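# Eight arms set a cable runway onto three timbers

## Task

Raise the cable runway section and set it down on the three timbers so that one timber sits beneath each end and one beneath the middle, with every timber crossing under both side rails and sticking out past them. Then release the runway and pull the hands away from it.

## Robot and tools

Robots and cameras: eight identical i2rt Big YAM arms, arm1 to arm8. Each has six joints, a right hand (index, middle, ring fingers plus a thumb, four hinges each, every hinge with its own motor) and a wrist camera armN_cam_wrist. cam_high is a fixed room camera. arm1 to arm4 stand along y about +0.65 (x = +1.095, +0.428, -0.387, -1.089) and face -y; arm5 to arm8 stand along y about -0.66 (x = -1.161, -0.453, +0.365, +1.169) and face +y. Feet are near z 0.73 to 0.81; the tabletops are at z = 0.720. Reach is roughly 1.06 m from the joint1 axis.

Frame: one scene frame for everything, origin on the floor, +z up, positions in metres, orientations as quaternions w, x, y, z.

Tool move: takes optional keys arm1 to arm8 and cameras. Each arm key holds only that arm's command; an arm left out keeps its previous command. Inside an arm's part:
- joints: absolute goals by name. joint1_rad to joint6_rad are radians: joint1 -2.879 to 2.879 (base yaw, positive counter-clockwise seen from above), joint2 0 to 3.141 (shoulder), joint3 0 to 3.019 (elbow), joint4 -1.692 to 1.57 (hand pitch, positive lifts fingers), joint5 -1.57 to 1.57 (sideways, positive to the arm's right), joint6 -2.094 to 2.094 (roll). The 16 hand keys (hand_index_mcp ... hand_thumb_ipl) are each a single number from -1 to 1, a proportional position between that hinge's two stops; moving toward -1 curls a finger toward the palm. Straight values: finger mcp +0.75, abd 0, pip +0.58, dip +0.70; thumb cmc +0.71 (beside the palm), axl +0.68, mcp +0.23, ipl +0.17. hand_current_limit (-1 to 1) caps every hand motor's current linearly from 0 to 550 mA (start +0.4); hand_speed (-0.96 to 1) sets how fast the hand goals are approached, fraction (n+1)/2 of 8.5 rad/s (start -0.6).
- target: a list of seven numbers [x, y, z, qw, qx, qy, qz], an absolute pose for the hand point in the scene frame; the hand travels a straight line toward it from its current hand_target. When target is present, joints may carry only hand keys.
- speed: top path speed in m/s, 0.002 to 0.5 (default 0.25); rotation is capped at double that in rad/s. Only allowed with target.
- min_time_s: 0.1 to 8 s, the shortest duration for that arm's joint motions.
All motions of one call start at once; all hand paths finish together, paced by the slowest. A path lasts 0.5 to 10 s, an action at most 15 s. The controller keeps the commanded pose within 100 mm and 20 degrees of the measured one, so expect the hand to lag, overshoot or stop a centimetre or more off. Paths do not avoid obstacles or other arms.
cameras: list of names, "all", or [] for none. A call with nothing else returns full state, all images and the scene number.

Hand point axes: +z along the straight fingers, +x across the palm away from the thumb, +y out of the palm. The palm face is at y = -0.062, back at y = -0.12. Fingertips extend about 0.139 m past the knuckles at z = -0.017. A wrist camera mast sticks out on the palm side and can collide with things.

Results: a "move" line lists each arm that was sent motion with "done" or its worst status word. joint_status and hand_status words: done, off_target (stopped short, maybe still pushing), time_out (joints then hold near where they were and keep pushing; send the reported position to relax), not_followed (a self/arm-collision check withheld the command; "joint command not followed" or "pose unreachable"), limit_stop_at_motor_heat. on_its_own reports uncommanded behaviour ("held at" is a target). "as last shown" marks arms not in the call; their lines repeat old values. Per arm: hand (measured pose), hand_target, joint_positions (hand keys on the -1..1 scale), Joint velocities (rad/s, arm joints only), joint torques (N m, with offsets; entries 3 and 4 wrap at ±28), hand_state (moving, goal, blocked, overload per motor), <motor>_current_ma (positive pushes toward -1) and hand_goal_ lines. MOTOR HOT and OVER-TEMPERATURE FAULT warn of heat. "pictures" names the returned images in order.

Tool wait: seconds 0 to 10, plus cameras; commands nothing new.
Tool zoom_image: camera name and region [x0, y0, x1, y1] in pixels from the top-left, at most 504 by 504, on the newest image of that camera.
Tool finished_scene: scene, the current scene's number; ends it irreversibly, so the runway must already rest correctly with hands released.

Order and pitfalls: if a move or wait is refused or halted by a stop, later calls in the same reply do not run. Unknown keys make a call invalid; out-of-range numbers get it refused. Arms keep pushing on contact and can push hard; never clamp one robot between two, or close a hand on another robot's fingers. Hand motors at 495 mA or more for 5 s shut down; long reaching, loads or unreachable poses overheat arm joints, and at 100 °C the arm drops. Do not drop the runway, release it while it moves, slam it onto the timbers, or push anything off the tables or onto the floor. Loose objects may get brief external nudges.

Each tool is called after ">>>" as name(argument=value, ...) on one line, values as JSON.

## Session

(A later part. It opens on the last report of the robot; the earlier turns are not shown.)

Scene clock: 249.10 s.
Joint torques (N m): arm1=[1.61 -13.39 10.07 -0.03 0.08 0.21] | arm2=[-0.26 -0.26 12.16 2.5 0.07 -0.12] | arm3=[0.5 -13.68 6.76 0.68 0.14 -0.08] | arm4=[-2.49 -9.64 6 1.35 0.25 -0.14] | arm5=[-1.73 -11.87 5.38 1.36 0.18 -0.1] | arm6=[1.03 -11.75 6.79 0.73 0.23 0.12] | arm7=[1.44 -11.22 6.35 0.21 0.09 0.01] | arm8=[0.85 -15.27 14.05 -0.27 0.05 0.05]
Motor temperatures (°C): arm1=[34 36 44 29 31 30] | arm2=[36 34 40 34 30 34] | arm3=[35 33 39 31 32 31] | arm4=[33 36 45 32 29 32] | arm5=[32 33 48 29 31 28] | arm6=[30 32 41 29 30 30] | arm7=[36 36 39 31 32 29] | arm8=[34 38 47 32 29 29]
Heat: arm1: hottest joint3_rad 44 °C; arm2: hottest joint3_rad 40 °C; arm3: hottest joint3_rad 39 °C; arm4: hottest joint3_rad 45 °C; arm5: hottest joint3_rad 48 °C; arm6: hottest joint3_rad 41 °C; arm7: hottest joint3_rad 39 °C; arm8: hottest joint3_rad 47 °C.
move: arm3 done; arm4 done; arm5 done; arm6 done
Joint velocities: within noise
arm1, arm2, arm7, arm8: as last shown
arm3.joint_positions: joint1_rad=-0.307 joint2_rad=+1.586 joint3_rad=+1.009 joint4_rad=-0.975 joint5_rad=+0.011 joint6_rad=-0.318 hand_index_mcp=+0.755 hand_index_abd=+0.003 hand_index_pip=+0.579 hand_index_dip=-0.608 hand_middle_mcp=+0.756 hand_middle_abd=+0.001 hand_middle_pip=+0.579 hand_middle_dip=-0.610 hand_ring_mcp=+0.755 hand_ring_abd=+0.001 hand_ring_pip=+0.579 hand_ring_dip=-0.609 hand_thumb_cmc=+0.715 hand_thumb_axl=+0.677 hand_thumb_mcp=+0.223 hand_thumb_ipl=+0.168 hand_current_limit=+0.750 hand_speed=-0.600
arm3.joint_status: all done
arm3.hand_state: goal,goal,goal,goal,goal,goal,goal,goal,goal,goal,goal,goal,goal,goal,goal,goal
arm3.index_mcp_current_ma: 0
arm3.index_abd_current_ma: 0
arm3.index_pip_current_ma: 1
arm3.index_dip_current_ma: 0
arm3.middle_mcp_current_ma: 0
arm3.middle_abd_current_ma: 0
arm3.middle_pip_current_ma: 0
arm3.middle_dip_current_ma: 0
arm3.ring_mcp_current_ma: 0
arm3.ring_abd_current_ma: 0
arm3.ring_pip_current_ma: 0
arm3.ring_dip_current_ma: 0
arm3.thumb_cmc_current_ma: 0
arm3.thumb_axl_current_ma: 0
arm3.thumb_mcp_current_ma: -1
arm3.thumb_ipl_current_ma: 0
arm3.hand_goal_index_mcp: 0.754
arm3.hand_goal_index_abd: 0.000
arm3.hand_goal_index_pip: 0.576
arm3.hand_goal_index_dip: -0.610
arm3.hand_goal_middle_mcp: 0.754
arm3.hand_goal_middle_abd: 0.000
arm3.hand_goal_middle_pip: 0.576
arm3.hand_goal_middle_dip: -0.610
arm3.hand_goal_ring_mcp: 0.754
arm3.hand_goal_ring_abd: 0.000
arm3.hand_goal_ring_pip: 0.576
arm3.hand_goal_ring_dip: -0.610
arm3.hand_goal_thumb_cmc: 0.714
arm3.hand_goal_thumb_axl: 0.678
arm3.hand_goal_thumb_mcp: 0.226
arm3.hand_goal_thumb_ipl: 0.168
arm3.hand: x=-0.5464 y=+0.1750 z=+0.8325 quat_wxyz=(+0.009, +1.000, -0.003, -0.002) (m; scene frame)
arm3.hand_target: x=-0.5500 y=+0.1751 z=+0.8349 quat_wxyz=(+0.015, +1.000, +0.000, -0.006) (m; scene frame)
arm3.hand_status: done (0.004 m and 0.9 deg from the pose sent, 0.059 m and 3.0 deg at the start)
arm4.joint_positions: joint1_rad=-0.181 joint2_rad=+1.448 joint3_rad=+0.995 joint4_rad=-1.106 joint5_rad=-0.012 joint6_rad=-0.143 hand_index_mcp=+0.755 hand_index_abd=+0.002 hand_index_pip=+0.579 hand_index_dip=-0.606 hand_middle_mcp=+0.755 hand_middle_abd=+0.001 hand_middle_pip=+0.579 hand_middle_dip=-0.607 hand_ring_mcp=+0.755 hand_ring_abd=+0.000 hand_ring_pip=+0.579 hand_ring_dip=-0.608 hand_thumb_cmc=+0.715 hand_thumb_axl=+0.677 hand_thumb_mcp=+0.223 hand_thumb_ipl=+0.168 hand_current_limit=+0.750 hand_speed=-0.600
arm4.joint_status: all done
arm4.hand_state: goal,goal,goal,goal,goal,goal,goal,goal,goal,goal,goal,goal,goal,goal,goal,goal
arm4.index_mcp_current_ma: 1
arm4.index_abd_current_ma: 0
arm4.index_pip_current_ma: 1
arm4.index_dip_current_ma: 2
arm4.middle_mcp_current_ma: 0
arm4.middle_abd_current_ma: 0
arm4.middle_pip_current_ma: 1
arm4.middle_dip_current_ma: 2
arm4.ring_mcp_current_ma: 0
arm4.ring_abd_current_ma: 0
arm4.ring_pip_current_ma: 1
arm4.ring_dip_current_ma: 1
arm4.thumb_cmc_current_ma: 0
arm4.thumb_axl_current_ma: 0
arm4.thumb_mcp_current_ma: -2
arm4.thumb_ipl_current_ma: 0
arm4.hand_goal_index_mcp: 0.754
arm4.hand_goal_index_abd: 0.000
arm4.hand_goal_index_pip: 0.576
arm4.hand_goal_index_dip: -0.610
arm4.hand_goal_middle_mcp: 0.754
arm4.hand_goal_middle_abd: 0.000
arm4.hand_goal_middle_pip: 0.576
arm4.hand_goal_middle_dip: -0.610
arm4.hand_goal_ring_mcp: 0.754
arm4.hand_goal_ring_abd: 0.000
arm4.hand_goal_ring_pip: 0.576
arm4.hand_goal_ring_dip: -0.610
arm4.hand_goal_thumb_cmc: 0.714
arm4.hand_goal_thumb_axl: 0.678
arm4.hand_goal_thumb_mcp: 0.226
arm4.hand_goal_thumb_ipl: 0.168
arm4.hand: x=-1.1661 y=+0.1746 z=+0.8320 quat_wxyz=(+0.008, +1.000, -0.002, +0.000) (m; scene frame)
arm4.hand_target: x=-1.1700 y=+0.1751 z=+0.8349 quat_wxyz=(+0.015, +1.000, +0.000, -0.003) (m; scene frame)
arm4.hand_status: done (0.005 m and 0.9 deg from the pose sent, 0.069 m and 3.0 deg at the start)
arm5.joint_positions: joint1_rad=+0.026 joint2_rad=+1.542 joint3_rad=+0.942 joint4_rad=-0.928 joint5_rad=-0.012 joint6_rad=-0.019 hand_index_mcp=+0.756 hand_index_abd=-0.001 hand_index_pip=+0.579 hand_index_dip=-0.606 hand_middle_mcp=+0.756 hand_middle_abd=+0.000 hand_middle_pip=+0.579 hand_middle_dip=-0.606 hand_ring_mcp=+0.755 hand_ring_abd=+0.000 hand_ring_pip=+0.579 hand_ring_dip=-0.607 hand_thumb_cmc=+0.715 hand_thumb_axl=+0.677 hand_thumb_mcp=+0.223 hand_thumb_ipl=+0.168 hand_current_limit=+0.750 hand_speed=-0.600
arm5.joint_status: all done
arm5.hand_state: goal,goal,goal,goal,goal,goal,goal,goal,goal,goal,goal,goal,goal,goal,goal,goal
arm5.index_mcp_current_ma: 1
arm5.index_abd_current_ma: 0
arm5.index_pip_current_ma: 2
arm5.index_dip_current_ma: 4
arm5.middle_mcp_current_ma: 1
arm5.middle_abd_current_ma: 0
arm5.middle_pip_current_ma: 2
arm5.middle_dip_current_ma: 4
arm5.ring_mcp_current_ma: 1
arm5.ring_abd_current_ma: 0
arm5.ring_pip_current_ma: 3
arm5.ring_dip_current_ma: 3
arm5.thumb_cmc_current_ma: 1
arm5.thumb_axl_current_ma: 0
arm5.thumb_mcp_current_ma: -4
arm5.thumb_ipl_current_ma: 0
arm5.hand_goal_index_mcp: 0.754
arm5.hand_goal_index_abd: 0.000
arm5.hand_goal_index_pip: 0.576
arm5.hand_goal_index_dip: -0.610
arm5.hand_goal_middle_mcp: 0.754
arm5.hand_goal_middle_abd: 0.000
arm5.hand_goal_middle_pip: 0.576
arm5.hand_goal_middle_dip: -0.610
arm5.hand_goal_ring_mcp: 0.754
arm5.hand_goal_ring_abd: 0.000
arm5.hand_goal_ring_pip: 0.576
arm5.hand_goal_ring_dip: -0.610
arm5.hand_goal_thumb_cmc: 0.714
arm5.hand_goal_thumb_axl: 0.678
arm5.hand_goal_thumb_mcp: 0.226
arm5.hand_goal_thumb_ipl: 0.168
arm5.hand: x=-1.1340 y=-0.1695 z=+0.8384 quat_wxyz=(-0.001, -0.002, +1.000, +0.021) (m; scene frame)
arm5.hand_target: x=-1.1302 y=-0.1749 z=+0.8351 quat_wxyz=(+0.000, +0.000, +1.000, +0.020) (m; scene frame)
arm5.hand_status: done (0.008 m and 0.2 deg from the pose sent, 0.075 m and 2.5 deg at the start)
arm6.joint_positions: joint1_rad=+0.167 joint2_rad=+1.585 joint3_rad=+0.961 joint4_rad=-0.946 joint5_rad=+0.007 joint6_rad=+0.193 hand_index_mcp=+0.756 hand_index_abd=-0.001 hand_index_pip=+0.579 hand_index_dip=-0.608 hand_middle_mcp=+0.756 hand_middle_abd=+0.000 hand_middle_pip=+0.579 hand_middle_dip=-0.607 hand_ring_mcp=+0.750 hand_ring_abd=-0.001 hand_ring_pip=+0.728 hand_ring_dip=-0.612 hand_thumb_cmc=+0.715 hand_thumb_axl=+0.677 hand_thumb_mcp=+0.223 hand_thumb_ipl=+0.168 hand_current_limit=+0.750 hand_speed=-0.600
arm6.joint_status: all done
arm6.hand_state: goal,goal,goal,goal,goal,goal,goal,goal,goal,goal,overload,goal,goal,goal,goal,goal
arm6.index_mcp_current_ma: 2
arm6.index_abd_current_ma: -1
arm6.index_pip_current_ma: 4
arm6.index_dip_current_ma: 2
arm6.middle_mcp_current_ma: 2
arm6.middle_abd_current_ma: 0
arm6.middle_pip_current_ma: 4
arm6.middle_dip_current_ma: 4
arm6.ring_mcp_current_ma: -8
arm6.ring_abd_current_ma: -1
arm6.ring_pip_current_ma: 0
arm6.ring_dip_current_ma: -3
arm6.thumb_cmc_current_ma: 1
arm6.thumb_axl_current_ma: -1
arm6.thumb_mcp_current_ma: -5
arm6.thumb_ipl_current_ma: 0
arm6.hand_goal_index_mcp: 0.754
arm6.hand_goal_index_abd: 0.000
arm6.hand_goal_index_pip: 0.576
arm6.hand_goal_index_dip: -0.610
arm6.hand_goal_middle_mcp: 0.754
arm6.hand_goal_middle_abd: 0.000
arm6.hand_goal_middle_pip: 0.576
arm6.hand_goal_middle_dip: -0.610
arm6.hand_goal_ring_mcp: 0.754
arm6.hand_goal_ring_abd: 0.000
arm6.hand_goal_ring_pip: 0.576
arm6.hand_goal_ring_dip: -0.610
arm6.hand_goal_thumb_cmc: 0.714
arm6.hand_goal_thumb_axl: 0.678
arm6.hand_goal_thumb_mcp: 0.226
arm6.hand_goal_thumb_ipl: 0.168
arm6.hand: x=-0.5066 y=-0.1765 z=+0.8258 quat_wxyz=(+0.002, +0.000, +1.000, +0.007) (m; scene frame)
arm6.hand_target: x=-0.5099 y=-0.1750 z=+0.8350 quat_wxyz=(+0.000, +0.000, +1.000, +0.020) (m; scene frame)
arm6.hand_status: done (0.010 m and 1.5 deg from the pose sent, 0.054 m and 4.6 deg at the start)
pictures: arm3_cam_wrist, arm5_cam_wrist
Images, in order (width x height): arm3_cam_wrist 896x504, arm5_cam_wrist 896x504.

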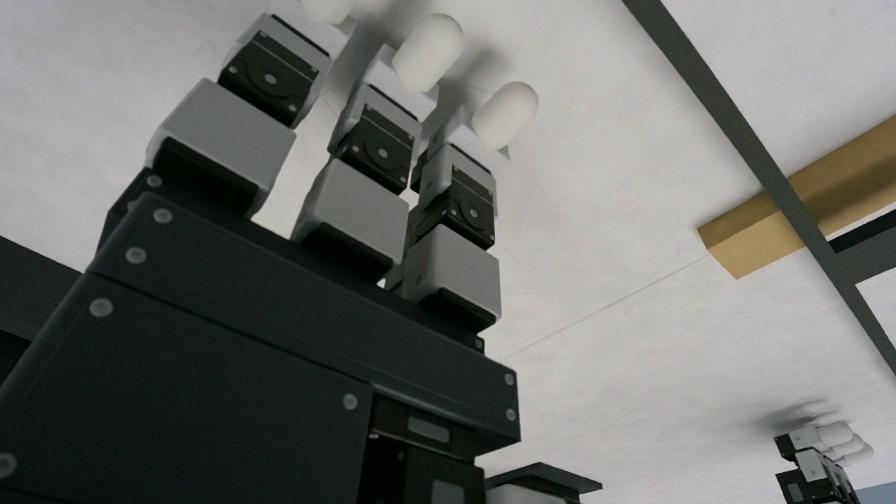

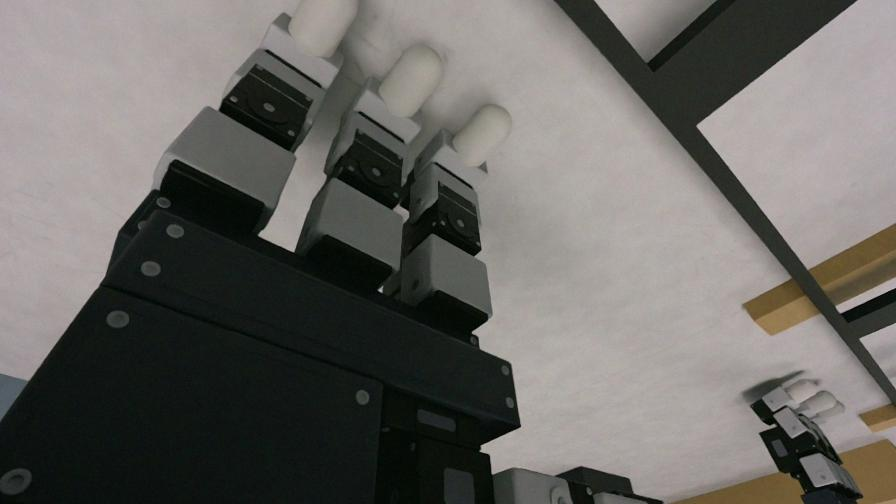

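>>> move(arm3={"target":[-0.55,0.165,0.815,0.013,1,0,-0.004],"speed":0.05,"joints":{"hand_index_dip":-0.60,"hand_middle_dip":-0.60,"hand_ring_dip":-0.60}}, arm4={"target":[-1.17,0.165,0.815,0.013,1,0,-0.002],"speed":0.05,"joints":{"hand_index_dip":-0.60,"hand_middle_dip":-0.60,"hand_ring_dip":-0.60}}, arm5={"target":[-1.13,-0.170,0.815,0,0.002,1,0.012],"speed":0.05,"joints":{"hand_index_dip":-0.60,"hand_middle_dip":-0.60,"hand_ring_dip":-0.60}}, arm6={"target":[-0.51,-0.165,0.825,-0.002,0,1,0.018],"speed":0.05,"joints":{"hand_index_dip":-0.60,"hand_middle_dip":-0.60,"hand_ring_dip":-0.60}})

Scene clock: 252.10 s.
Joint torques (N m): arm1=[1.79 -13.22 10.06 -0.1 0.06 0.2] | arm2=[-0.38 0.09 12.12 2.41 0.07 -0.16] | arm3=[0.79 -12.34 7.19 0.68 0.03 -0.03] | arm4=[-2.2 -7.82 6.09 1.4 0.18 -0.11] | arm5=[-1.26 -9.58 5.42 1.2 0.22 0.03] | arm6=[0.44 -9.82 8.43 0.75 0.06 0.04] | arm7=[1.61 -11.34 6.3 0.23 0.1 0.01] | arm8=[0.73 -15.03 14.06 -0.24 0.12 -0.02]
Motor temperatures (°C): arm1=[34 36 44 29 31 30] | arm2=[36 34 40 34 30 34] | arm3=[35 33 39 31 32 31] | arm4=[33 36 45 32 29 32] | arm5=[32 33 48 29 31 28] | arm6=[30 33 41 29 30 30] | arm7=[36 36 39 31 32 29] | arm8=[34 38 48 32 29 29]
Heat: arm1: hottest joint3_rad 44 °C; arm2: hottest joint3_rad 40 °C; arm3: hottest joint3_rad 39 °C; arm4: hottest joint3_rad 45 °C; arm5: hottest joint3_rad 48 °C; arm6: hottest joint3_rad 41 °C; arm7: hottest joint3_rad 39 °C; arm8: hottest joint3_rad 48 °C.
move: arm3 done; arm4 done; arm5 off_target; arm6 done
Joint velocities: within noise
arm1, arm2, arm7, arm8: as last shown
arm3.joint_positions: joint1_rad=-0.307 joint2_rad=+1.619 joint3_rad=+1.009 joint4_rad=-0.933 joint5_rad=+0.011 joint6_rad=-0.319 hand_index_mcp=+0.755 hand_index_abd=+0.003 hand_index_pip=+0.579 hand_index_dip=-0.602 hand_middle_mcp=+0.756 hand_middle_abd=+0.001 hand_middle_pip=+0.579 hand_middle_dip=-0.602 hand_ring_mcp=+0.755 hand_ring_abd=+0.001 hand_ring_pip=+0.579 hand_ring_dip=-0.602 hand_thumb_cmc=+0.715 hand_thumb_axl=+0.677 hand_thumb_mcp=+0.223 hand_thumb_ipl=+0.168 hand_current_limit=+0.750 hand_speed=-0.600
arm3.joint_status: all done
arm3.hand_state: goal,goal,goal,goal,goal,goal,goal,goal,goal,goal,goal,goal,goal,goal,goal,goal
arm3.index_mcp_current_ma: 0
arm3.index_abd_current_ma: 0
arm3.index_pip_current_ma: 1
arm3.index_dip_current_ma: 0
arm3.middle_mcp_current_ma: 0
arm3.middle_abd_current_ma: 0
arm3.middle_pip_current_ma: 0
arm3.middle_dip_current_ma: 0
arm3.ring_mcp_current_ma: 0
arm3.ring_abd_current_ma: 0
arm3.ring_pip_current_ma: 0
arm3.ring_dip_current_ma: 0
arm3.thumb_cmc_current_ma: 0
arm3.thumb_axl_current_ma: 0
arm3.thumb_mcp_current_ma: -1
arm3.thumb_ipl_current_ma: 0
arm3.hand_goal_index_mcp: 0.754
arm3.hand_goal_index_abd: 0.000
arm3.hand_goal_index_pip: 0.576
arm3.hand_goal_index_dip: -0.600
arm3.hand_goal_middle_mcp: 0.754
arm3.hand_goal_middle_abd: 0.000
arm3.hand_goal_middle_pip: 0.576
arm3.hand_goal_middle_dip: -0.600
arm3.hand_goal_ring_mcp: 0.754
arm3.hand_goal_ring_abd: 0.000
arm3.hand_goal_ring_pip: 0.576
arm3.hand_goal_ring_dip: -0.600
arm3.hand_goal_thumb_cmc: 0.714
arm3.hand_goal_thumb_axl: 0.678
arm3.hand_goal_thumb_mcp: 0.226
arm3.hand_goal_thumb_ipl: 0.168
arm3.hand: x=-0.5487 y=+0.1677 z=+0.8202 quat_wxyz=(+0.013, +1.000, -0.002, -0.004) (m; scene frame)
arm3.hand_target: x=-0.5500 y=+0.1651 z=+0.8151 quat_wxyz=(+0.013, +1.000, +0.000, -0.004) (m; scene frame)
arm3.hand_status: done (0.006 m and 0.3 deg from the pose sent, 0.021 m and 0.6 deg at the start)
arm4.joint_positions: joint1_rad=-0.181 joint2_rad=+1.472 joint3_rad=+0.991 joint4_rad=-1.057 joint5_rad=-0.012 joint6_rad=-0.143 hand_index_mcp=+0.755 hand_index_abd=+0.002 hand_index_pip=+0.579 hand_index_dip=-0.602 hand_middle_mcp=+0.755 hand_middle_abd=+0.001 hand_middle_pip=+0.579 hand_middle_dip=-0.602 hand_ring_mcp=+0.755 hand_ring_abd=+0.000 hand_ring_pip=+0.579 hand_ring_dip=-0.602 hand_thumb_cmc=+0.715 hand_thumb_axl=+0.677 hand_thumb_mcp=+0.223 hand_thumb_ipl=+0.168 hand_current_limit=+0.750 hand_speed=-0.600
arm4.joint_status: all done
arm4.hand_state: goal,goal,goal,goal,goal,goal,goal,goal,goal,goal,goal,goal,goal,goal,goal,goal
arm4.index_mcp_current_ma: 1
arm4.index_abd_current_ma: 0
arm4.index_pip_current_ma: 1
arm4.index_dip_current_ma: -1
arm4.middle_mcp_current_ma: 0
arm4.middle_abd_current_ma: 0
arm4.middle_pip_current_ma: 1
arm4.middle_dip_current_ma: -1
arm4.ring_mcp_current_ma: 0
arm4.ring_abd_current_ma: 0
arm4.ring_pip_current_ma: 1
arm4.ring_dip_current_ma: -1
arm4.thumb_cmc_current_ma: 0
arm4.thumb_axl_current_ma: 0
arm4.thumb_mcp_current_ma: -2
arm4.thumb_ipl_current_ma: 0
arm4.hand_goal_index_mcp: 0.754
arm4.hand_goal_index_abd: 0.000
arm4.hand_goal_index_pip: 0.576
arm4.hand_goal_index_dip: -0.600
arm4.hand_goal_middle_mcp: 0.754
arm4.hand_goal_middle_abd: 0.000
arm4.hand_goal_middle_pip: 0.576
arm4.hand_goal_middle_dip: -0.600
arm4.hand_goal_ring_mcp: 0.754
arm4.hand_goal_ring_abd: 0.000
arm4.hand_goal_ring_pip: 0.576
arm4.hand_goal_ring_dip: -0.600
arm4.hand_goal_thumb_cmc: 0.714
arm4.hand_goal_thumb_axl: 0.678
arm4.hand_goal_thumb_mcp: 0.226
arm4.hand_goal_thumb_ipl: 0.168
arm4.hand: x=-1.1676 y=+0.1648 z=+0.8237 quat_wxyz=(+0.018, +1.000, -0.002, -0.001) (m; scene frame)
arm4.hand_target: x=-1.1700 y=+0.1652 z=+0.8151 quat_wxyz=(+0.013, +1.000, +0.000, -0.002) (m; scene frame)
arm4.hand_status: done (0.009 m and 0.6 deg from the pose sent, 0.020 m and 0.7 deg at the start)
arm5.joint_positions: joint1_rad=+0.026 joint2_rad=+1.567 joint3_rad=+0.942 joint4_rad=-0.895 joint5_rad=-0.012 joint6_rad=-0.019 hand_index_mcp=+0.756 hand_index_abd=-0.001 hand_index_pip=+0.579 hand_index_dip=-0.602 hand_middle_mcp=+0.756 hand_middle_abd=+0.000 hand_middle_pip=+0.579 hand_middle_dip=-0.602 hand_ring_mcp=+0.755 hand_ring_abd=+0.000 hand_ring_pip=+0.579 hand_ring_dip=-0.602 hand_thumb_cmc=+0.715 hand_thumb_axl=+0.677 hand_thumb_mcp=+0.223 hand_thumb_ipl=+0.168 hand_current_limit=+0.750 hand_speed=-0.600
arm5.joint_status: all done
arm5.hand_state: goal,goal,goal,goal,goal,goal,goal,goal,goal,goal,goal,goal,goal,goal,goal,goal
arm5.index_mcp_current_ma: 1
arm5.index_abd_current_ma: 0
arm5.index_pip_current_ma: 2
arm5.index_dip_current_ma: -2
arm5.middle_mcp_current_ma: 1
arm5.middle_abd_current_ma: 0
arm5.middle_pip_current_ma: 2
arm5.middle_dip_current_ma: -2
arm5.ring_mcp_current_ma: 1
arm5.ring_abd_current_ma: 0
arm5.ring_pip_current_ma: 3
arm5.ring_dip_current_ma: -2
arm5.thumb_cmc_current_ma: 1
arm5.thumb_axl_current_ma: 0
arm5.thumb_mcp_current_ma: -4
arm5.thumb_ipl_current_ma: 0
arm5.hand_goal_index_mcp: 0.754
arm5.hand_goal_index_abd: 0.000
arm5.hand_goal_index_pip: 0.576
arm5.hand_goal_index_dip: -0.600
arm5.hand_goal_middle_mcp: 0.754
arm5.hand_goal_middle_abd: 0.000
arm5.hand_goal_middle_pip: 0.576
arm5.hand_goal_middle_dip: -0.600
arm5.hand_goal_ring_mcp: 0.754
arm5.hand_goal_ring_abd: 0.000
arm5.hand_goal_ring_pip: 0.576
arm5.hand_goal_ring_dip: -0.600
arm5.hand_goal_thumb_cmc: 0.714
arm5.hand_goal_thumb_axl: 0.678
arm5.hand_goal_thumb_mcp: 0.226
arm5.hand_goal_thumb_ipl: 0.168
arm5.hand: x=-1.1339 y=-0.1637 z=+0.8294 quat_wxyz=(-0.001, -0.002, +1.000, +0.024) (m; scene frame)
arm5.hand_target: x=-1.1302 y=-0.1702 z=+0.8155 quat_wxyz=(+0.000, +0.002, +1.000, +0.012) (m; scene frame)
arm5.hand_status: off_target (0.016 m and 1.5 deg from the pose sent, 0.024 m and 1.1 deg at the start)
arm6.joint_positions: joint1_rad=+0.167 joint2_rad=+1.596 joint3_rad=+0.961 joint4_rad=-0.928 joint5_rad=+0.007 joint6_rad=+0.194 hand_index_mcp=+0.756 hand_index_abd=-0.001 hand_index_pip=+0.579 hand_index_dip=-0.602 hand_middle_mcp=+0.756 hand_middle_abd=+0.000 hand_middle_pip=+0.579 hand_middle_dip=-0.602 hand_ring_mcp=+0.750 hand_ring_abd=-0.001 hand_ring_pip=+0.728 hand_ring_dip=-0.602 hand_thumb_cmc=+0.715 hand_thumb_axl=+0.677 hand_thumb_mcp=+0.223 hand_thumb_ipl=+0.168 hand_current_limit=+0.750 hand_speed=-0.600
arm6.joint_status: all done
arm6.hand_state: goal,goal,goal,goal,goal,goal,goal,goal,goal,goal,overload,goal,goal,goal,goal,goal
arm6.index_mcp_current_ma: 2
arm6.index_abd_current_ma: -1
arm6.index_pip_current_ma: 4
arm6.index_dip_current_ma: -3
arm6.middle_mcp_current_ma: 2
arm6.middle_abd_current_ma: 0
arm6.middle_pip_current_ma: 4
arm6.middle_dip_current_ma: -3
arm6.ring_mcp_current_ma: -8
arm6.ring_abd_current_ma: -1
arm6.ring_pip_current_ma: 0
arm6.ring_dip_current_ma: -3
arm6.thumb_cmc_current_ma: 1
arm6.thumb_axl_current_ma: -1
arm6.thumb_mcp_current_ma: -5
arm6.thumb_ipl_current_ma: 0
arm6.hand_goal_index_mcp: 0.754
arm6.hand_goal_index_abd: 0.000
arm6.hand_goal_index_pip: 0.576
arm6.hand_goal_index_dip: -0.600
arm6.hand_goal_middle_mcp: 0.754
arm6.hand_goal_middle_abd: 0.000
arm6.hand_goal_middle_pip: 0.576
arm6.hand_goal_middle_dip: -0.600
arm6.hand_goal_ring_mcp: 0.754
arm6.hand_goal_ring_abd: 0.000
arm6.hand_goal_ring_pip: 0.576
arm6.hand_goal_ring_dip: -0.600
arm6.hand_goal_thumb_cmc: 0.714
arm6.hand_goal_thumb_axl: 0.678
arm6.hand_goal_thumb_mcp: 0.226
arm6.hand_goal_thumb_ipl: 0.168
arm6.hand: x=-0.5073 y=-0.1731 z=+0.8220 quat_wxyz=(+0.001, +0.000, +1.000, +0.010) (m; scene frame)
arm6.hand_target: x=-0.5099 y=-0.1652 z=+0.8251 quat_wxyz=(-0.002, +0.000, +1.000, +0.018) (m; scene frame)
arm6.hand_status: done (0.009 m and 1.0 deg from the pose sent, 0.012 m and 1.4 deg at the start)
pictures: none

>>> move(arm3={"target":[-0.55,0.165,0.805,0.013,1,0,-0.004],"speed":0.03}, arm4={"target":[-1.17,0.165,0.802,0.010,1,0,-0.002],"speed":0.03}, arm5={"target":[-1.13,-0.170,0.800,0,0.002,1,0.008],"speed":0.03}, arm6={"target":[-0.51,-0.165,0.815,-0.002,0,1,0.020],"speed":0.03})

Scene clock: 253.67 s.
Joint torques (N m): arm1=[1.49 -13.16 10.1 -0.08 0.07 0.21] | arm2=[-0.67 -0.38 12.18 2.58 0.04 -0.14] | arm3=[0.97 -12.28 6.56 0.75 0.05 -0.02] | arm4=[-2.14 -7.94 5.91 1.39 0.22 -0.11] | arm5=[-0.73 -9.99 5.05 1.4 0.21 0.02] | arm6=[0.5 -9.82 7.1 0.79 0.09 0.03] | arm7=[1.55 -11.16 6.35 0.21 0.1 0.01] | arm8=[0.97 -15.33 14 -0.32 0.08 0.04]
Motor temperatures (°C): arm1=[34 36 44 29 31 30] | arm2=[36 34 40 34 30 34] | arm3=[35 33 39 31 32 31] | arm4=[33 36 45 32 29 32] | arm5=[32 33 48 29 31 28] | arm6=[30 33 41 29 30 30] | arm7=[36 36 39 31 32 29] | arm8=[34 38 48 32 29 29]
Heat: arm1: hottest joint3_rad 44 °C; arm2: hottest joint3_rad 40 °C; arm3: hottest joint3_rad 39 °C; arm4: hottest joint3_rad 45 °C; arm5: hottest joint3_rad 48 °C; arm6: hottest joint3_rad 41 °C; arm7: hottest joint3_rad 39 °C; arm8: hottest joint3_rad 48 °C.
move: arm3 done; arm4 done; arm5 off_target; arm6 done
Joint velocities: within noise
arm1, arm2, arm7, arm8: as last shown
arm3.joint_positions: joint1_rad=-0.307 joint2_rad=+1.632 joint3_rad=+1.005 joint4_rad=-0.906 joint5_rad=+0.011 joint6_rad=-0.319 hand_index_mcp=+0.755 hand_index_abd=+0.003 hand_index_pip=+0.579 hand_index_dip=-0.602 hand_middle_mcp=+0.756 hand_middle_abd=+0.001 hand_middle_pip=+0.579 hand_middle_dip=-0.602 hand_ring_mcp=+0.755 hand_ring_abd=+0.001 hand_ring_pip=+0.579 hand_ring_dip=-0.602 hand_thumb_cmc=+0.715 hand_thumb_axl=+0.677 hand_thumb_mcp=+0.223 hand_thumb_ipl=+0.168 hand_current_limit=+0.750 hand_speed=-0.600
arm3.joint_status: not commanded
arm3.hand_state: goal,goal,goal,goal,goal,goal,goal,goal,goal,goal,goal,goal,goal,goal,goal,goal
arm3.index_mcp_current_ma: 0
arm3.index_abd_current_ma: 0
arm3.index_pip_current_ma: 1
arm3.index_dip_current_ma: 0
arm3.middle_mcp_current_ma: 0
arm3.middle_abd_current_ma: 0
arm3.middle_pip_current_ma: 0
arm3.middle_dip_current_ma: 0
arm3.ring_mcp_current_ma: 0
arm3.ring_abd_current_ma: 0
arm3.ring_pip_current_ma: 0
arm3.ring_dip_current_ma: 0
arm3.thumb_cmc_current_ma: 0
arm3.thumb_axl_current_ma: 0
arm3.thumb_mcp_current_ma: -1
arm3.thumb_ipl_current_ma: 0
arm3.hand_goal_index_mcp: 0.754
arm3.hand_goal_index_abd: 0.000
arm3.hand_goal_index_pip: 0.576
arm3.hand_goal_index_dip: -0.600
arm3.hand_goal_middle_mcp: 0.754
arm3.hand_goal_middle_abd: 0.000
arm3.hand_goal_middle_pip: 0.576
arm3.hand_goal_middle_dip: -0.600
arm3.hand_goal_ring_mcp: 0.754
arm3.hand_goal_ring_abd: 0.000
arm3.hand_goal_ring_pip: 0.576
arm3.hand_goal_ring_dip: -0.600
arm3.hand_goal_thumb_cmc: 0.714
arm3.hand_goal_thumb_axl: 0.678
arm3.hand_goal_thumb_mcp: 0.226
arm3.hand_goal_thumb_ipl: 0.168
arm3.hand: x=-0.5498 y=+0.1641 z=+0.8152 quat_wxyz=(+0.018, +1.000, -0.002, -0.005) (m; scene frame)
arm3.hand_target: x=-0.5500 y=+0.1652 z=+0.8052 quat_wxyz=(+0.013, +1.000, +0.000, -0.004) (m; scene frame)
arm3.hand_status: done (0.010 m and 0.7 deg from the pose sent, 0.015 m and 0.3 deg at the start)
arm4.joint_positions: joint1_rad=-0.181 joint2_rad=+1.492 joint3_rad=+0.978 joint4_rad=-1.028 joint5_rad=-0.012 joint6_rad=-0.143 hand_index_mcp=+0.755 hand_index_abd=+0.002 hand_index_pip=+0.579 hand_index_dip=-0.602 hand_middle_mcp=+0.755 hand_middle_abd=+0.001 hand_middle_pip=+0.579 hand_middle_dip=-0.602 hand_ring_mcp=+0.755 hand_ring_abd=+0.000 hand_ring_pip=+0.579 hand_ring_dip=-0.602 hand_thumb_cmc=+0.715 hand_thumb_axl=+0.677 hand_thumb_mcp=+0.223 hand_thumb_ipl=+0.168 hand_current_limit=+0.750 hand_speed=-0.600
arm4.joint_status: not commanded
arm4.hand_state: goal,goal,goal,goal,goal,goal,goal,goal,goal,goal,goal,goal,goal,goal,goal,goal
arm4.index_mcp_current_ma: 1
arm4.index_abd_current_ma: 0
arm4.index_pip_current_ma: 1
arm4.index_dip_current_ma: -1
arm4.middle_mcp_current_ma: 0
arm4.middle_abd_current_ma: 0
arm4.middle_pip_current_ma: 1
arm4.middle_dip_current_ma: -1
arm4.ring_mcp_current_ma: 0
arm4.ring_abd_current_ma: 0
arm4.ring_pip_current_ma: 1
arm4.ring_dip_current_ma: -1
arm4.thumb_cmc_current_ma: 0
arm4.thumb_axl_current_ma: 0
arm4.thumb_mcp_current_ma: -2
arm4.thumb_ipl_current_ma: 0
arm4.hand_goal_index_mcp: 0.754
arm4.hand_goal_index_abd: 0.000
arm4.hand_goal_index_pip: 0.576
arm4.hand_goal_index_dip: -0.600
arm4.hand_goal_middle_mcp: 0.754
arm4.hand_goal_middle_abd: 0.000
arm4.hand_goal_middle_pip: 0.576
arm4.hand_goal_middle_dip: -0.600
arm4.hand_goal_ring_mcp: 0.754
arm4.hand_goal_ring_abd: 0.000
arm4.hand_goal_ring_pip: 0.576
arm4.hand_goal_ring_dip: -0.600
arm4.hand_goal_thumb_cmc: 0.714
arm4.hand_goal_thumb_axl: 0.678
arm4.hand_goal_thumb_mcp: 0.226
arm4.hand_goal_thumb_ipl: 0.168
arm4.hand: x=-1.1678 y=+0.1641 z=+0.8117 quat_wxyz=(+0.016, +1.000, -0.002, -0.001) (m; scene frame)
arm4.hand_target: x=-1.1700 y=+0.1651 z=+0.8022 quat_wxyz=(+0.010, +1.000, +0.000, -0.002) (m; scene frame)
arm4.hand_status: done (0.010 m and 0.7 deg from the pose sent, 0.022 m and 0.9 deg at the start)
arm5.joint_positions: joint1_rad=+0.026 joint2_rad=+1.597 joint3_rad=+0.933 joint4_rad=-0.864 joint5_rad=-0.012 joint6_rad=-0.019 hand_index_mcp=+0.756 hand_index_abd=-0.001 hand_index_pip=+0.579 hand_index_dip=-0.602 hand_middle_mcp=+0.756 hand_middle_abd=+0.000 hand_middle_pip=+0.579 hand_middle_dip=-0.602 hand_ring_mcp=+0.755 hand_ring_abd=+0.000 hand_ring_pip=+0.579 hand_ring_dip=-0.602 hand_thumb_cmc=+0.715 hand_thumb_axl=+0.677 hand_thumb_mcp=+0.223 hand_thumb_ipl=+0.168 hand_current_limit=+0.750 hand_speed=-0.600
arm5.joint_status: not commanded
arm5.hand_state: goal,goal,goal,goal,goal,goal,goal,goal,goal,goal,goal,goal,goal,goal,goal,goal
arm5.index_mcp_current_ma: 1
arm5.index_abd_current_ma: 0
arm5.index_pip_current_ma: 2
arm5.index_dip_current_ma: -2
arm5.middle_mcp_current_ma: 1
arm5.middle_abd_current_ma: 0
arm5.middle_pip_current_ma: 2
arm5.middle_dip_current_ma: -2
arm5.ring_mcp_current_ma: 1
arm5.ring_abd_current_ma: 0
arm5.ring_pip_current_ma: 3
arm5.ring_dip_current_ma: -2
arm5.thumb_cmc_current_ma: 1
arm5.thumb_axl_current_ma: 0
arm5.thumb_mcp_current_ma: -4
arm5.thumb_ipl_current_ma: 0
arm5.hand_goal_index_mcp: 0.754
arm5.hand_goal_index_abd: 0.000
arm5.hand_goal_index_pip: 0.576
arm5.hand_goal_index_dip: -0.600
arm5.hand_goal_middle_mcp: 0.754
arm5.hand_goal_middle_abd: 0.000
arm5.hand_goal_middle_pip: 0.576
arm5.hand_goal_middle_dip: -0.600
arm5.hand_goal_ring_mcp: 0.754
arm5.hand_goal_ring_abd: 0.000
arm5.hand_goal_ring_pip: 0.576
arm5.hand_goal_ring_dip: -0.600
arm5.hand_goal_thumb_cmc: 0.714
arm5.hand_goal_thumb_axl: 0.678
arm5.hand_goal_thumb_mcp: 0.226
arm5.hand_goal_thumb_ipl: 0.168
arm5.hand: x=-1.1337 y=-0.1629 z=+0.8150 quat_wxyz=(-0.001, -0.002, +1.000, +0.021) (m; scene frame)
arm5.hand_target: x=-1.1302 y=-0.1703 z=+0.8004 quat_wxyz=(+0.000, +0.002, +1.000, +0.008) (m; scene frame)
arm5.hand_status: off_target (0.017 m and 1.5 deg from the pose sent, 0.030 m and 1.9 deg at the start)
arm6.joint_positions: joint1_rad=+0.167 joint2_rad=+1.611 joint3_rad=+0.961 joint4_rad=-0.894 joint5_rad=+0.007 joint6_rad=+0.194 hand_index_mcp=+0.756 hand_index_abd=-0.001 hand_index_pip=+0.579 hand_index_dip=-0.602 hand_middle_mcp=+0.756 hand_middle_abd=+0.000 hand_middle_pip=+0.579 hand_middle_dip=-0.602 hand_ring_mcp=+0.750 hand_ring_abd=-0.001 hand_ring_pip=+0.728 hand_ring_dip=-0.602 hand_thumb_cmc=+0.715 hand_thumb_axl=+0.677 hand_thumb_mcp=+0.223 hand_thumb_ipl=+0.168 hand_current_limit=+0.750 hand_speed=-0.600
arm6.joint_status: not commanded
arm6.hand_state: goal,goal,goal,goal,goal,goal,goal,goal,goal,goal,overload,goal,goal,goal,goal,goal
arm6.index_mcp_current_ma: 2
arm6.index_abd_current_ma: -1
arm6.index_pip_current_ma: 4
arm6.index_dip_current_ma: -3
arm6.middle_mcp_current_ma: 2
arm6.middle_abd_current_ma: 0
arm6.middle_pip_current_ma: 4
arm6.middle_dip_current_ma: -3
arm6.ring_mcp_current_ma: -8
arm6.ring_abd_current_ma: -1
arm6.ring_pip_current_ma: 0
arm6.ring_dip_current_ma: -3
arm6.thumb_cmc_current_ma: 1
arm6.thumb_axl_current_ma: -1
arm6.thumb_mcp_current_ma: -5
arm6.thumb_ipl_current_ma: 0
arm6.hand_goal_index_mcp: 0.754
arm6.hand_goal_index_abd: 0.000
arm6.hand_goal_index_pip: 0.576
arm6.hand_goal_index_dip: -0.600
arm6.hand_goal_middle_mcp: 0.754
arm6.hand_goal_middle_abd: 0.000
arm6.hand_goal_middle_pip: 0.576
arm6.hand_goal_middle_dip: -0.600
arm6.hand_goal_ring_mcp: 0.754
arm6.hand_goal_ring_abd: 0.000
arm6.hand_goal_ring_pip: 0.576
arm6.hand_goal_ring_dip: -0.600
arm6.hand_goal_thumb_cmc: 0.714
arm6.hand_goal_thumb_axl: 0.678
arm6.hand_goal_thumb_mcp: 0.226
arm6.hand_goal_thumb_ipl: 0.168
arm6.hand: x=-0.5086 y=-0.1663 z=+0.8181 quat_wxyz=(-0.001, +0.000, +1.000, +0.019) (m; scene frame)
arm6.hand_target: x=-0.5099 y=-0.1650 z=+0.8151 quat_wxyz=(-0.002, +0.000, +1.000, +0.020) (m; scene frame)
arm6.hand_status: done (0.004 m and 0.2 deg from the pose sent, 0.011 m and 1.2 deg at the start)
pictures: none

>>> move(arm3={"target":[-0.55,0.165,0.796,0.013,1,0,-0.004],"speed":0.03,"joints":{"hand_index_dip":-0.575,"hand_middle_dip":-0.575,"hand_ring_dip":-0.575}}, arm4={"target":[-1.17,0.165,0.795,0.010,1,0,-0.002],"speed":0.03,"joints":{"hand_index_dip":-0.575,"hand_middle_dip":-0.575,"hand_ring_dip":-0.575}}, arm5={"target":[-1.13,-0.170,0.793,0,0.002,1,0.008],"speed":0.03,"joints":{"hand_index_dip":-0.575,"hand_middle_dip":-0.575,"hand_ring_dip":-0.575}}, arm6={"target":[-0.51,-0.165,0.803,-0.002,0,1,0.020],"speed":0.03,"joints":{"hand_index_dip":-0.575,"hand_middle_dip":-0.575,"hand_ring_dip":-0.575}})

Scene clock: 256.53 s.
Joint torques (N m): arm1=[1.96 -13.57 10.04 -0.05 0.06 0.2] | arm2=[-0.97 -0.5 12.19 2.54 0.09 -0.12] | arm3=[0.73 -11.99 6.42 0.9 0.04 -0.03] | arm4=[-2.08 -7.47 5.53 1.65 0.21 -0.11] | arm5=[-0.56 -8.82 4.96 1.87 0.18 0.06] | arm6=[0.44 -9.05 6.64 1.32 0.14 0.06] | arm7=[1.55 -11.22 6.32 0.2 0.09 0] | arm8=[0.32 -15.56 14.13 -0.31 0.23 0.04]
Motor temperatures (°C): arm1=[34 36 44 29 30 30] | arm2=[36 34 40 34 30 34] | arm3=[35 33 39 31 32 31] | arm4=[33 36 44 32 29 32] | arm5=[32 33 48 29 31 28] | arm6=[30 33 41 29 30 30] | arm7=[36 36 39 31 32 29] | arm8=[34 38 48 32 29 29]
Heat: arm1: hottest joint3_rad 44 °C; arm2: hottest joint3_rad 40 °C; arm3: hottest joint3_rad 39 °C; arm4: hottest joint3_rad 44 °C; arm5: hottest joint3_rad 48 °C; arm6: hottest joint3_rad 41 °C; arm7: hottest joint3_rad 39 °C; arm8: hottest joint3_rad 48 °C.
move: arm3 off_target; arm4 off_target; arm5 off_target; arm6 done
Joint velocities: within noise
arm1, arm2, arm7, arm8: as last shown
arm3.joint_positions: joint1_rad=-0.307 joint2_rad=+1.643 joint3_rad=+0.998 joint4_rad=-0.885 joint5_rad=+0.011 joint6_rad=-0.319 hand_index_mcp=+0.756 hand_index_abd=+0.001 hand_index_pip=+0.579 hand_index_dip=-0.578 hand_middle_mcp=+0.755 hand_middle_abd=+0.001 hand_middle_pip=+0.579 hand_middle_dip=-0.576 hand_ring_mcp=+0.755 hand_ring_abd=+0.001 hand_ring_pip=+0.579 hand_ring_dip=-0.576 hand_thumb_cmc=+0.715 hand_thumb_axl=+0.677 hand_thumb_mcp=+0.223 hand_thumb_ipl=+0.168 hand_current_limit=+0.750 hand_speed=-0.600
arm3.joint_status: all done
arm3.hand_state: goal,goal,goal,goal,goal,goal,goal,goal,goal,goal,goal,goal,goal,goal,goal,goal
arm3.index_mcp_current_ma: 0
arm3.index_abd_current_ma: 0
arm3.index_pip_current_ma: 1
arm3.index_dip_current_ma: -1
arm3.middle_mcp_current_ma: 0
arm3.middle_abd_current_ma: 0
arm3.middle_pip_current_ma: 0
arm3.middle_dip_current_ma: 0
arm3.ring_mcp_current_ma: 0
arm3.ring_abd_current_ma: 0
arm3.ring_pip_current_ma: 0
arm3.ring_dip_current_ma: 0
arm3.thumb_cmc_current_ma: 0
arm3.thumb_axl_current_ma: 0
arm3.thumb_mcp_current_ma: -1
arm3.thumb_ipl_current_ma: 0
arm3.hand_goal_index_mcp: 0.754
arm3.hand_goal_index_abd: 0.000
arm3.hand_goal_index_pip: 0.576
arm3.hand_goal_index_dip: -0.574
arm3.hand_goal_middle_mcp: 0.754
arm3.hand_goal_middle_abd: 0.000
arm3.hand_goal_middle_pip: 0.576
arm3.hand_goal_middle_dip: -0.574
arm3.hand_goal_ring_mcp: 0.754
arm3.hand_goal_ring_abd: 0.000
arm3.hand_goal_ring_pip: 0.576
arm3.hand_goal_ring_dip: -0.574
arm3.hand_goal_thumb_cmc: 0.714
arm3.hand_goal_thumb_axl: 0.678
arm3.hand_goal_thumb_mcp: 0.226
arm3.hand_goal_thumb_ipl: 0.168
arm3.hand: x=-0.5499 y=+0.1636 z=+0.8085 quat_wxyz=(+0.019, +1.000, -0.002, -0.006) (m; scene frame)
arm3.hand_target: x=-0.5500 y=+0.1653 z=+0.7963 quat_wxyz=(+0.013, +1.000, +0.000, -0.004) (m; scene frame)
arm3.hand_status: off_target (0.013 m and 0.8 deg from the pose sent, 0.019 m and 0.7 deg at the start)
arm4.joint_positions: joint1_rad=-0.181 joint2_rad=+1.495 joint3_rad=+0.973 joint4_rad=-1.016 joint5_rad=-0.012 joint6_rad=-0.143 hand_index_mcp=+0.757 hand_index_abd=+0.001 hand_index_pip=+0.575 hand_index_dip=-0.580 hand_middle_mcp=+0.755 hand_middle_abd=+0.001 hand_middle_pip=+0.579 hand_middle_dip=-0.576 hand_ring_mcp=+0.755 hand_ring_abd=+0.000 hand_ring_pip=+0.579 hand_ring_dip=-0.576 hand_thumb_cmc=+0.715 hand_thumb_axl=+0.677 hand_thumb_mcp=+0.223 hand_thumb_ipl=+0.168 hand_current_limit=+0.750 hand_speed=-0.600
arm4.joint_status: all done
arm4.hand_state: goal,goal,goal,goal,goal,goal,goal,goal,goal,goal,goal,goal,goal,goal,goal,goal
arm4.index_mcp_current_ma: 2
arm4.index_abd_current_ma: 0
arm4.index_pip_current_ma: 0
arm4.index_dip_current_ma: -4
arm4.middle_mcp_current_ma: 0
arm4.middle_abd_current_ma: 0
arm4.middle_pip_current_ma: 1
arm4.middle_dip_current_ma: -1
arm4.ring_mcp_current_ma: 0
arm4.ring_abd_current_ma: 0
arm4.ring_pip_current_ma: 1
arm4.ring_dip_current_ma: -1
arm4.thumb_cmc_current_ma: 0
arm4.thumb_axl_current_ma: 0
arm4.thumb_mcp_current_ma: -2
arm4.thumb_ipl_current_ma: 0
arm4.hand_goal_index_mcp: 0.754
arm4.hand_goal_index_abd: 0.000
arm4.hand_goal_index_pip: 0.576
arm4.hand_goal_index_dip: -0.574
arm4.hand_goal_middle_mcp: 0.754
arm4.hand_goal_middle_abd: 0.000
arm4.hand_goal_middle_pip: 0.576
arm4.hand_goal_middle_dip: -0.574
arm4.hand_goal_ring_mcp: 0.754
arm4.hand_goal_ring_abd: 0.000
arm4.hand_goal_ring_pip: 0.576
arm4.hand_goal_ring_dip: -0.574
arm4.hand_goal_thumb_cmc: 0.714
arm4.hand_goal_thumb_axl: 0.678
arm4.hand_goal_thumb_mcp: 0.226
arm4.hand_goal_thumb_ipl: 0.168
arm4.hand: x=-1.1680 y=+0.1635 z=+0.8092 quat_wxyz=(+0.018, +1.000, -0.002, -0.002) (m; scene frame)
arm4.hand_target: x=-1.1699 y=+0.1655 z=+0.7952 quat_wxyz=(+0.010, +1.000, +0.000, -0.002) (m; scene frame)
arm4.hand_status: off_target (0.014 m and 1.0 deg from the pose sent, 0.017 m and 0.7 deg at the start)
arm5.joint_positions: joint1_rad=+0.026 joint2_rad=+1.599 joint3_rad=+0.932 joint4_rad=-0.856 joint5_rad=-0.012 joint6_rad=-0.019 hand_index_mcp=+0.755 hand_index_abd=-0.001 hand_index_pip=+0.578 hand_index_dip=-0.577 hand_middle_mcp=+0.756 hand_middle_abd=+0.000 hand_middle_pip=+0.578 hand_middle_dip=-0.577 hand_ring_mcp=+0.756 hand_ring_abd=+0.000 hand_ring_pip=+0.576 hand_ring_dip=-0.578 hand_thumb_cmc=+0.715 hand_thumb_axl=+0.677 hand_thumb_mcp=+0.223 hand_thumb_ipl=+0.168 hand_current_limit=+0.750 hand_speed=-0.600
arm5.joint_status: all done
arm5.hand_state: goal,goal,goal,goal,goal,goal,goal,goal,goal,goal,goal,goal,goal,goal,goal,goal
arm5.index_mcp_current_ma: 1
arm5.index_abd_current_ma: 0
arm5.index_pip_current_ma: 2
arm5.index_dip_current_ma: -2
arm5.middle_mcp_current_ma: 1
arm5.middle_abd_current_ma: 0
arm5.middle_pip_current_ma: 1
arm5.middle_dip_current_ma: -2
arm5.ring_mcp_current_ma: 2
arm5.ring_abd_current_ma: 0
arm5.ring_pip_current_ma: 0
arm5.ring_dip_current_ma: -5
arm5.thumb_cmc_current_ma: 1
arm5.thumb_axl_current_ma: 0
arm5.thumb_mcp_current_ma: -4
arm5.thumb_ipl_current_ma: 0
arm5.hand_goal_index_mcp: 0.754
arm5.hand_goal_index_abd: 0.000
arm5.hand_goal_index_pip: 0.576
arm5.hand_goal_index_dip: -0.574
arm5.hand_goal_middle_mcp: 0.754
arm5.hand_goal_middle_abd: 0.000
arm5.hand_goal_middle_pip: 0.576
arm5.hand_goal_middle_dip: -0.574
arm5.hand_goal_ring_mcp: 0.754
arm5.hand_goal_ring_abd: 0.000
arm5.hand_goal_ring_pip: 0.576
arm5.hand_goal_ring_dip: -0.574
arm5.hand_goal_thumb_cmc: 0.714
arm5.hand_goal_thumb_axl: 0.678
arm5.hand_goal_thumb_mcp: 0.226
arm5.hand_goal_thumb_ipl: 0.168
arm5.hand: x=-1.1337 y=-0.1618 z=+0.8144 quat_wxyz=(-0.001, -0.002, +1.000, +0.023) (m; scene frame)
arm5.hand_target: x=-1.1302 y=-0.1707 z=+0.7938 quat_wxyz=(+0.000, +0.002, +1.000, +0.008) (m; scene frame)
arm5.hand_status: off_target (0.023 m and 1.8 deg from the pose sent, 0.023 m and 1.5 deg at the start)
arm6.joint_positions: joint1_rad=+0.167 joint2_rad=+1.618 joint3_rad=+0.952 joint4_rad=-0.873 joint5_rad=+0.006 joint6_rad=+0.194 hand_index_mcp=+0.756 hand_index_abd=-0.001 hand_index_pip=+0.579 hand_index_dip=-0.576 hand_middle_mcp=+0.756 hand_middle_abd=+0.000 hand_middle_pip=+0.579 hand_middle_dip=-0.576 hand_ring_mcp=+0.766 hand_ring_abd=+0.002 hand_ring_pip=+0.651 hand_ring_dip=-0.590 hand_thumb_cmc=+0.715 hand_thumb_axl=+0.677 hand_thumb_mcp=+0.223 hand_thumb_ipl=+0.168 hand_current_limit=+0.750 hand_speed=-0.600
arm6.joint_status: all done
arm6.hand_state: goal,goal,goal,goal,goal,goal,goal,goal,goal,goal,overload,goal,goal,goal,goal,goal
arm6.index_mcp_current_ma: 2
arm6.index_abd_current_ma: -1
arm6.index_pip_current_ma: 4
arm6.index_dip_current_ma: -3
arm6.middle_mcp_current_ma: 2
arm6.middle_abd_current_ma: 0
arm6.middle_pip_current_ma: 4
arm6.middle_dip_current_ma: -3
arm6.ring_mcp_current_ma: 27
arm6.ring_abd_current_ma: 3
arm6.ring_pip_current_ma: 0
arm6.ring_dip_current_ma: -35
arm6.thumb_cmc_current_ma: 1
arm6.thumb_axl_current_ma: -1
arm6.thumb_mcp_current_ma: -5
arm6.thumb_ipl_current_ma: 0
arm6.hand_goal_index_mcp: 0.754
arm6.hand_goal_index_abd: 0.000
arm6.hand_goal_index_pip: 0.576
arm6.hand_goal_index_dip: -0.574
arm6.hand_goal_middle_mcp: 0.754
arm6.hand_goal_middle_abd: 0.000
arm6.hand_goal_middle_pip: 0.576
arm6.hand_goal_middle_dip: -0.574
arm6.hand_goal_ring_mcp: 0.754
arm6.hand_goal_ring_abd: 0.000
arm6.hand_goal_ring_pip: 0.576
arm6.hand_goal_ring_dip: -0.574
arm6.hand_goal_thumb_cmc: 0.714
arm6.hand_goal_thumb_axl: 0.678
arm6.hand_goal_thumb_mcp: 0.226
arm6.hand_goal_thumb_ipl: 0.168
arm6.hand: x=-0.5090 y=-0.1662 z=+0.8128 quat_wxyz=(-0.002, +0.000, +1.000, +0.021) (m; scene frame)
arm6.hand_target: x=-0.5099 y=-0.1653 z=+0.8031 quat_wxyz=(-0.002, +0.000, +1.000, +0.020) (m; scene frame)
arm6.hand_status: done (0.010 m and 0.2 deg from the pose sent, 0.015 m and 0.2 deg at the start)
pictures: none

>>> move(arm3={"target":[-0.55,0.128,0.8125,0.013,1,0,-0.002],"speed":0.05}, arm4={"target":[-1.17,0.128,0.8165,0.013,1,0,-0.001],"speed":0.05}, arm5={"target":[-1.13,-0.128,0.8225,0,0.002,1,0.013],"speed":0.05}, arm6={"target":[-0.51,-0.128,0.8255,0,0,1,0.018],"speed":0.05,"joints":{"hand_ring_mcp":-0.6,"hand_ring_dip":0.5}})

Scene clock: 260.90 s.
Joint torques (N m): arm1=[1.85 -13.33 10.03 -0.08 0.07 0.21] | arm2=[-0.67 -0.44 12.23 2.56 0.02 -0.13] | arm3=[2.32 -11.99 10.35 0.64 -0.12 0.02] | arm4=[-1.26 -7.59 9.83 1.4 0.1 -0.03] | arm5=[-0.26 -9.58 10.18 0.64 0.25 0.03] | arm6=[-0.38 -9.82 12.92 1.74 0.32 0.28] | arm7=[1.61 -11.22 6.34 0.24 0.09 0.01] | arm8=[-0.09 -15.68 13.89 -0.2 0.19 -0.03]
Motor temperatures (°C): arm1=[34 36 44 29 30 30] | arm2=[36 34 40 34 30 34] | arm3=[35 33 39 31 32 31] | arm4=[33 36 44 32 29 32] | arm5=[32 33 47 29 31 28] | arm6=[30 33 41 29 30 30] | arm7=[36 36 39 31 32 29] | arm8=[34 38 48 32 29 29]
Heat: arm1: hottest joint3_rad 44 °C; arm2: hottest joint3_rad 40 °C; arm3: hottest joint3_rad 39 °C; arm4: hottest joint3_rad 44 °C; arm5: hottest joint3_rad 47 °C; arm6: hottest joint3_rad 41 °C; arm7: hottest joint3_rad 39 °C; arm8: hottest joint3_rad 48 °C.
move: arm3 off_target; arm4 off_target; arm5 off_target; arm6 off_target
Joint velocities: within noise
arm1, arm2, arm7, arm8: as last shown
arm3.joint_positions: joint1_rad=-0.299 joint2_rad=+1.683 joint3_rad=+1.063 joint4_rad=-0.955 joint5_rad=+0.013 joint6_rad=-0.299 hand_index_mcp=+0.791 hand_index_abd=-0.003 hand_index_pip=+0.584 hand_index_dip=-0.592 hand_middle_mcp=+0.755 hand_middle_abd=+0.001 hand_middle_pip=+0.579 hand_middle_dip=-0.576 hand_ring_mcp=+0.755 hand_ring_abd=+0.001 hand_ring_pip=+0.578 hand_ring_dip=-0.576 hand_thumb_cmc=+0.715 hand_thumb_axl=+0.677 hand_thumb_mcp=+0.223 hand_thumb_ipl=+0.168 hand_current_limit=+0.750 hand_speed=-0.600
arm3.joint_status: not commanded
arm3.hand_state: blocked,goal,goal,goal,goal,goal,goal,goal,goal,goal,goal,goal,goal,goal,goal,goal
arm3.index_mcp_current_ma: 45
arm3.index_abd_current_ma: -1
arm3.index_pip_current_ma: 3
arm3.index_dip_current_ma: -12
arm3.middle_mcp_current_ma: 0
arm3.middle_abd_current_ma: 0
arm3.middle_pip_current_ma: 0
arm3.middle_dip_current_ma: 0
arm3.ring_mcp_current_ma: 0
arm3.ring_abd_current_ma: 0
arm3.ring_pip_current_ma: 0
arm3.ring_dip_current_ma: 0
arm3.thumb_cmc_current_ma: 0
arm3.thumb_axl_current_ma: 0
arm3.thumb_mcp_current_ma: -1
arm3.thumb_ipl_current_ma: 0
arm3.hand_goal_index_mcp: 0.754
arm3.hand_goal_index_abd: 0.000
arm3.hand_goal_index_pip: 0.576
arm3.hand_goal_index_dip: -0.574
arm3.hand_goal_middle_mcp: 0.754
arm3.hand_goal_middle_abd: 0.000
arm3.hand_goal_middle_pip: 0.576
arm3.hand_goal_middle_dip: -0.574
arm3.hand_goal_ring_mcp: 0.754
arm3.hand_goal_ring_abd: 0.000
arm3.hand_goal_ring_pip: 0.576
arm3.hand_goal_ring_dip: -0.574
arm3.hand_goal_thumb_cmc: 0.714
arm3.hand_goal_thumb_axl: 0.678
arm3.hand_goal_thumb_mcp: 0.226
arm3.hand_goal_thumb_ipl: 0.168
arm3.hand: x=-0.5509 y=+0.1537 z=+0.8083 quat_wxyz=(-0.002, +1.000, -0.008, +0.000) (m; scene frame)
arm3.hand_target: x=-0.5494 y=+0.1293 z=+0.8131 quat_wxyz=(+0.013, +1.000, +0.000, -0.002) (m; scene frame)
arm3.hand_status: off_target (0.026 m and 2.0 deg from the pose sent, 0.036 m and 0.9 deg at the start)
arm4.joint_positions: joint1_rad=-0.181 joint2_rad=+1.543 joint3_rad=+1.039 joint4_rad=-1.078 joint5_rad=-0.012 joint6_rad=-0.139 hand_index_mcp=+0.797 hand_index_abd=-0.012 hand_index_pip=+0.582 hand_index_dip=-0.597 hand_middle_mcp=+0.755 hand_middle_abd=+0.001 hand_middle_pip=+0.579 hand_middle_dip=-0.576 hand_ring_mcp=+0.755 hand_ring_abd=+0.000 hand_ring_pip=+0.579 hand_ring_dip=-0.576 hand_thumb_cmc=+0.715 hand_thumb_axl=+0.677 hand_thumb_mcp=+0.223 hand_thumb_ipl=+0.168 hand_current_limit=+0.750 hand_speed=-0.600
arm4.joint_status: not commanded
arm4.hand_state: blocked,goal,goal,blocked,goal,goal,goal,goal,goal,goal,goal,goal,goal,goal,goal,goal
arm4.index_mcp_current_ma: 86
arm4.index_abd_current_ma: -9
arm4.index_pip_current_ma: 4
arm4.index_dip_current_ma: -31
arm4.middle_mcp_current_ma: 0
arm4.middle_abd_current_ma: 0
arm4.middle_pip_current_ma: 1
arm4.middle_dip_current_ma: -1
arm4.ring_mcp_current_ma: 0
arm4.ring_abd_current_ma: 0
arm4.ring_pip_current_ma: 1
arm4.ring_dip_current_ma: -1
arm4.thumb_cmc_current_ma: 0
arm4.thumb_axl_current_ma: 0
arm4.thumb_mcp_current_ma: -2
arm4.thumb_ipl_current_ma: 0
arm4.hand_goal_index_mcp: 0.754
arm4.hand_goal_index_abd: 0.000
arm4.hand_goal_index_pip: 0.576
arm4.hand_goal_index_dip: -0.574
arm4.hand_goal_middle_mcp: 0.754
arm4.hand_goal_middle_abd: 0.000
arm4.hand_goal_middle_pip: 0.576
arm4.hand_goal_middle_dip: -0.574
arm4.hand_goal_ring_mcp: 0.754
arm4.hand_goal_ring_abd: 0.000
arm4.hand_goal_ring_pip: 0.576
arm4.hand_goal_ring_dip: -0.574
arm4.hand_goal_thumb_cmc: 0.714
arm4.hand_goal_thumb_axl: 0.678
arm4.hand_goal_thumb_mcp: 0.226
arm4.hand_goal_thumb_ipl: 0.168
arm4.hand: x=-1.1699 y=+0.1528 z=+0.8094 quat_wxyz=(-0.003, +1.000, -0.004, +0.001) (m; scene frame)
arm4.hand_target: x=-1.1698 y=+0.1293 z=+0.8169 quat_wxyz=(+0.013, +1.000, +0.000, -0.001) (m; scene frame)
arm4.hand_status: off_target (0.026 m and 1.9 deg from the pose sent, 0.036 m and 0.6 deg at the start)
arm5.joint_positions: joint1_rad=+0.026 joint2_rad=+1.639 joint3_rad=+0.994 joint4_rad=-0.937 joint5_rad=-0.012 joint6_rad=-0.019 hand_index_mcp=+0.758 hand_index_abd=-0.001 hand_index_pip=+0.575 hand_index_dip=-0.578 hand_middle_mcp=+0.759 hand_middle_abd=+0.000 hand_middle_pip=+0.575 hand_middle_dip=-0.579 hand_ring_mcp=+0.758 hand_ring_abd=+0.000 hand_ring_pip=+0.575 hand_ring_dip=-0.580 hand_thumb_cmc=+0.715 hand_thumb_axl=+0.677 hand_thumb_mcp=+0.223 hand_thumb_ipl=+0.168 hand_current_limit=+0.750 hand_speed=-0.600
arm5.joint_status: not commanded
arm5.hand_state: goal,goal,goal,goal,goal,goal,goal,goal,goal,goal,goal,goal,goal,goal,goal,goal
arm5.index_mcp_current_ma: 5
arm5.index_abd_current_ma: 0
arm5.index_pip_current_ma: 0
arm5.index_dip_current_ma: -4
arm5.middle_mcp_current_ma: 6
arm5.middle_abd_current_ma: 0
arm5.middle_pip_current_ma: 0
arm5.middle_dip_current_ma: -6
arm5.ring_mcp_current_ma: 5
arm5.ring_abd_current_ma: 0
arm5.ring_pip_current_ma: 0
arm5.ring_dip_current_ma: -7
arm5.thumb_cmc_current_ma: 1
arm5.thumb_axl_current_ma: 0
arm5.thumb_mcp_current_ma: -4
arm5.thumb_ipl_current_ma: 0
arm5.hand_goal_index_mcp: 0.754
arm5.hand_goal_index_abd: 0.000
arm5.hand_goal_index_pip: 0.576
arm5.hand_goal_index_dip: -0.574
arm5.hand_goal_middle_mcp: 0.754
arm5.hand_goal_middle_abd: 0.000
arm5.hand_goal_middle_pip: 0.576
arm5.hand_goal_middle_dip: -0.574
arm5.hand_goal_ring_mcp: 0.754
arm5.hand_goal_ring_abd: 0.000
arm5.hand_goal_ring_pip: 0.576
arm5.hand_goal_ring_dip: -0.574
arm5.hand_goal_thumb_cmc: 0.714
arm5.hand_goal_thumb_axl: 0.678
arm5.hand_goal_thumb_mcp: 0.226
arm5.hand_goal_thumb_ipl: 0.168
arm5.hand: x=-1.1336 y=-0.1562 z=+0.8122 quat_wxyz=(-0.001, -0.002, +1.000, -0.006) (m; scene frame)
arm5.hand_target: x=-1.1301 y=-0.1296 z=+0.8232 quat_wxyz=(+0.000, +0.002, +1.000, +0.013) (m; scene frame)
arm5.hand_status: off_target (0.030 m and 2.3 deg from the pose sent, 0.035 m and 1.2 deg at the start)
arm6.joint_positions: joint1_rad=+0.164 joint2_rad=+1.660 joint3_rad=+1.009 joint4_rad=-0.982 joint5_rad=+0.003 joint6_rad=+0.158 hand_index_mcp=+0.749 hand_index_abd=-0.001 hand_index_pip=+0.572 hand_index_dip=-0.581 hand_middle_mcp=+0.748 hand_middle_abd=+0.000 hand_middle_pip=+0.571 hand_middle_dip=-0.582 hand_ring_mcp=+0.531 hand_ring_abd=+0.009 hand_ring_pip=-0.101 hand_ring_dip=+0.487 hand_thumb_cmc=+0.713 hand_thumb_axl=+0.677 hand_thumb_mcp=+0.223 hand_thumb_ipl=+0.168 hand_current_limit=+0.750 hand_speed=-0.600
arm6.joint_status: hand_ring_mcp off_target (ended at +0.531, target -0.600); the others done
arm6.hand_state: goal,goal,goal,goal,goal,goal,goal,goal,blocked,goal,overload,goal,goal,goal,goal,goal
arm6.index_mcp_current_ma: -9
arm6.index_abd_current_ma: -1
arm6.index_pip_current_ma: -7
arm6.index_dip_current_ma: -12
arm6.middle_mcp_current_ma: -10
arm6.middle_abd_current_ma: 0
arm6.middle_pip_current_ma: -8
arm6.middle_dip_current_ma: -16
arm6.ring_mcp_current_ma: 481
arm6.ring_abd_current_ma: 14
arm6.ring_pip_current_ma: 0
arm6.ring_dip_current_ma: -28
arm6.thumb_cmc_current_ma: -1
arm6.thumb_axl_current_ma: -1
arm6.thumb_mcp_current_ma: -5
arm6.thumb_ipl_current_ma: 0
arm6.hand_goal_index_mcp: 0.754
arm6.hand_goal_index_abd: 0.000
arm6.hand_goal_index_pip: 0.576
arm6.hand_goal_index_dip: -0.574
arm6.hand_goal_middle_mcp: 0.754
arm6.hand_goal_middle_abd: 0.000
arm6.hand_goal_middle_pip: 0.576
arm6.hand_goal_middle_dip: -0.574
arm6.hand_goal_ring_mcp: -0.600
arm6.hand_goal_ring_abd: 0.000
arm6.hand_goal_ring_pip: 0.576
arm6.hand_goal_ring_dip: 0.500
arm6.hand_goal_thumb_cmc: 0.714
arm6.hand_goal_thumb_axl: 0.678
arm6.hand_goal_thumb_mcp: 0.226
arm6.hand_goal_thumb_ipl: 0.168
arm6.hand: x=-0.5104 y=-0.1692 z=+0.8062 quat_wxyz=(+0.005, -0.017, +1.000, -0.025) (m; scene frame)
arm6.hand_target: x=-0.5096 y=-0.1311 z=+0.8273 quat_wxyz=(+0.000, +0.000, +1.000, +0.018) (m; scene frame)
arm6.hand_status: off_target (0.045 m and 5.3 deg from the pose sent, 0.040 m and 0.5 deg at the start)
pictures: none


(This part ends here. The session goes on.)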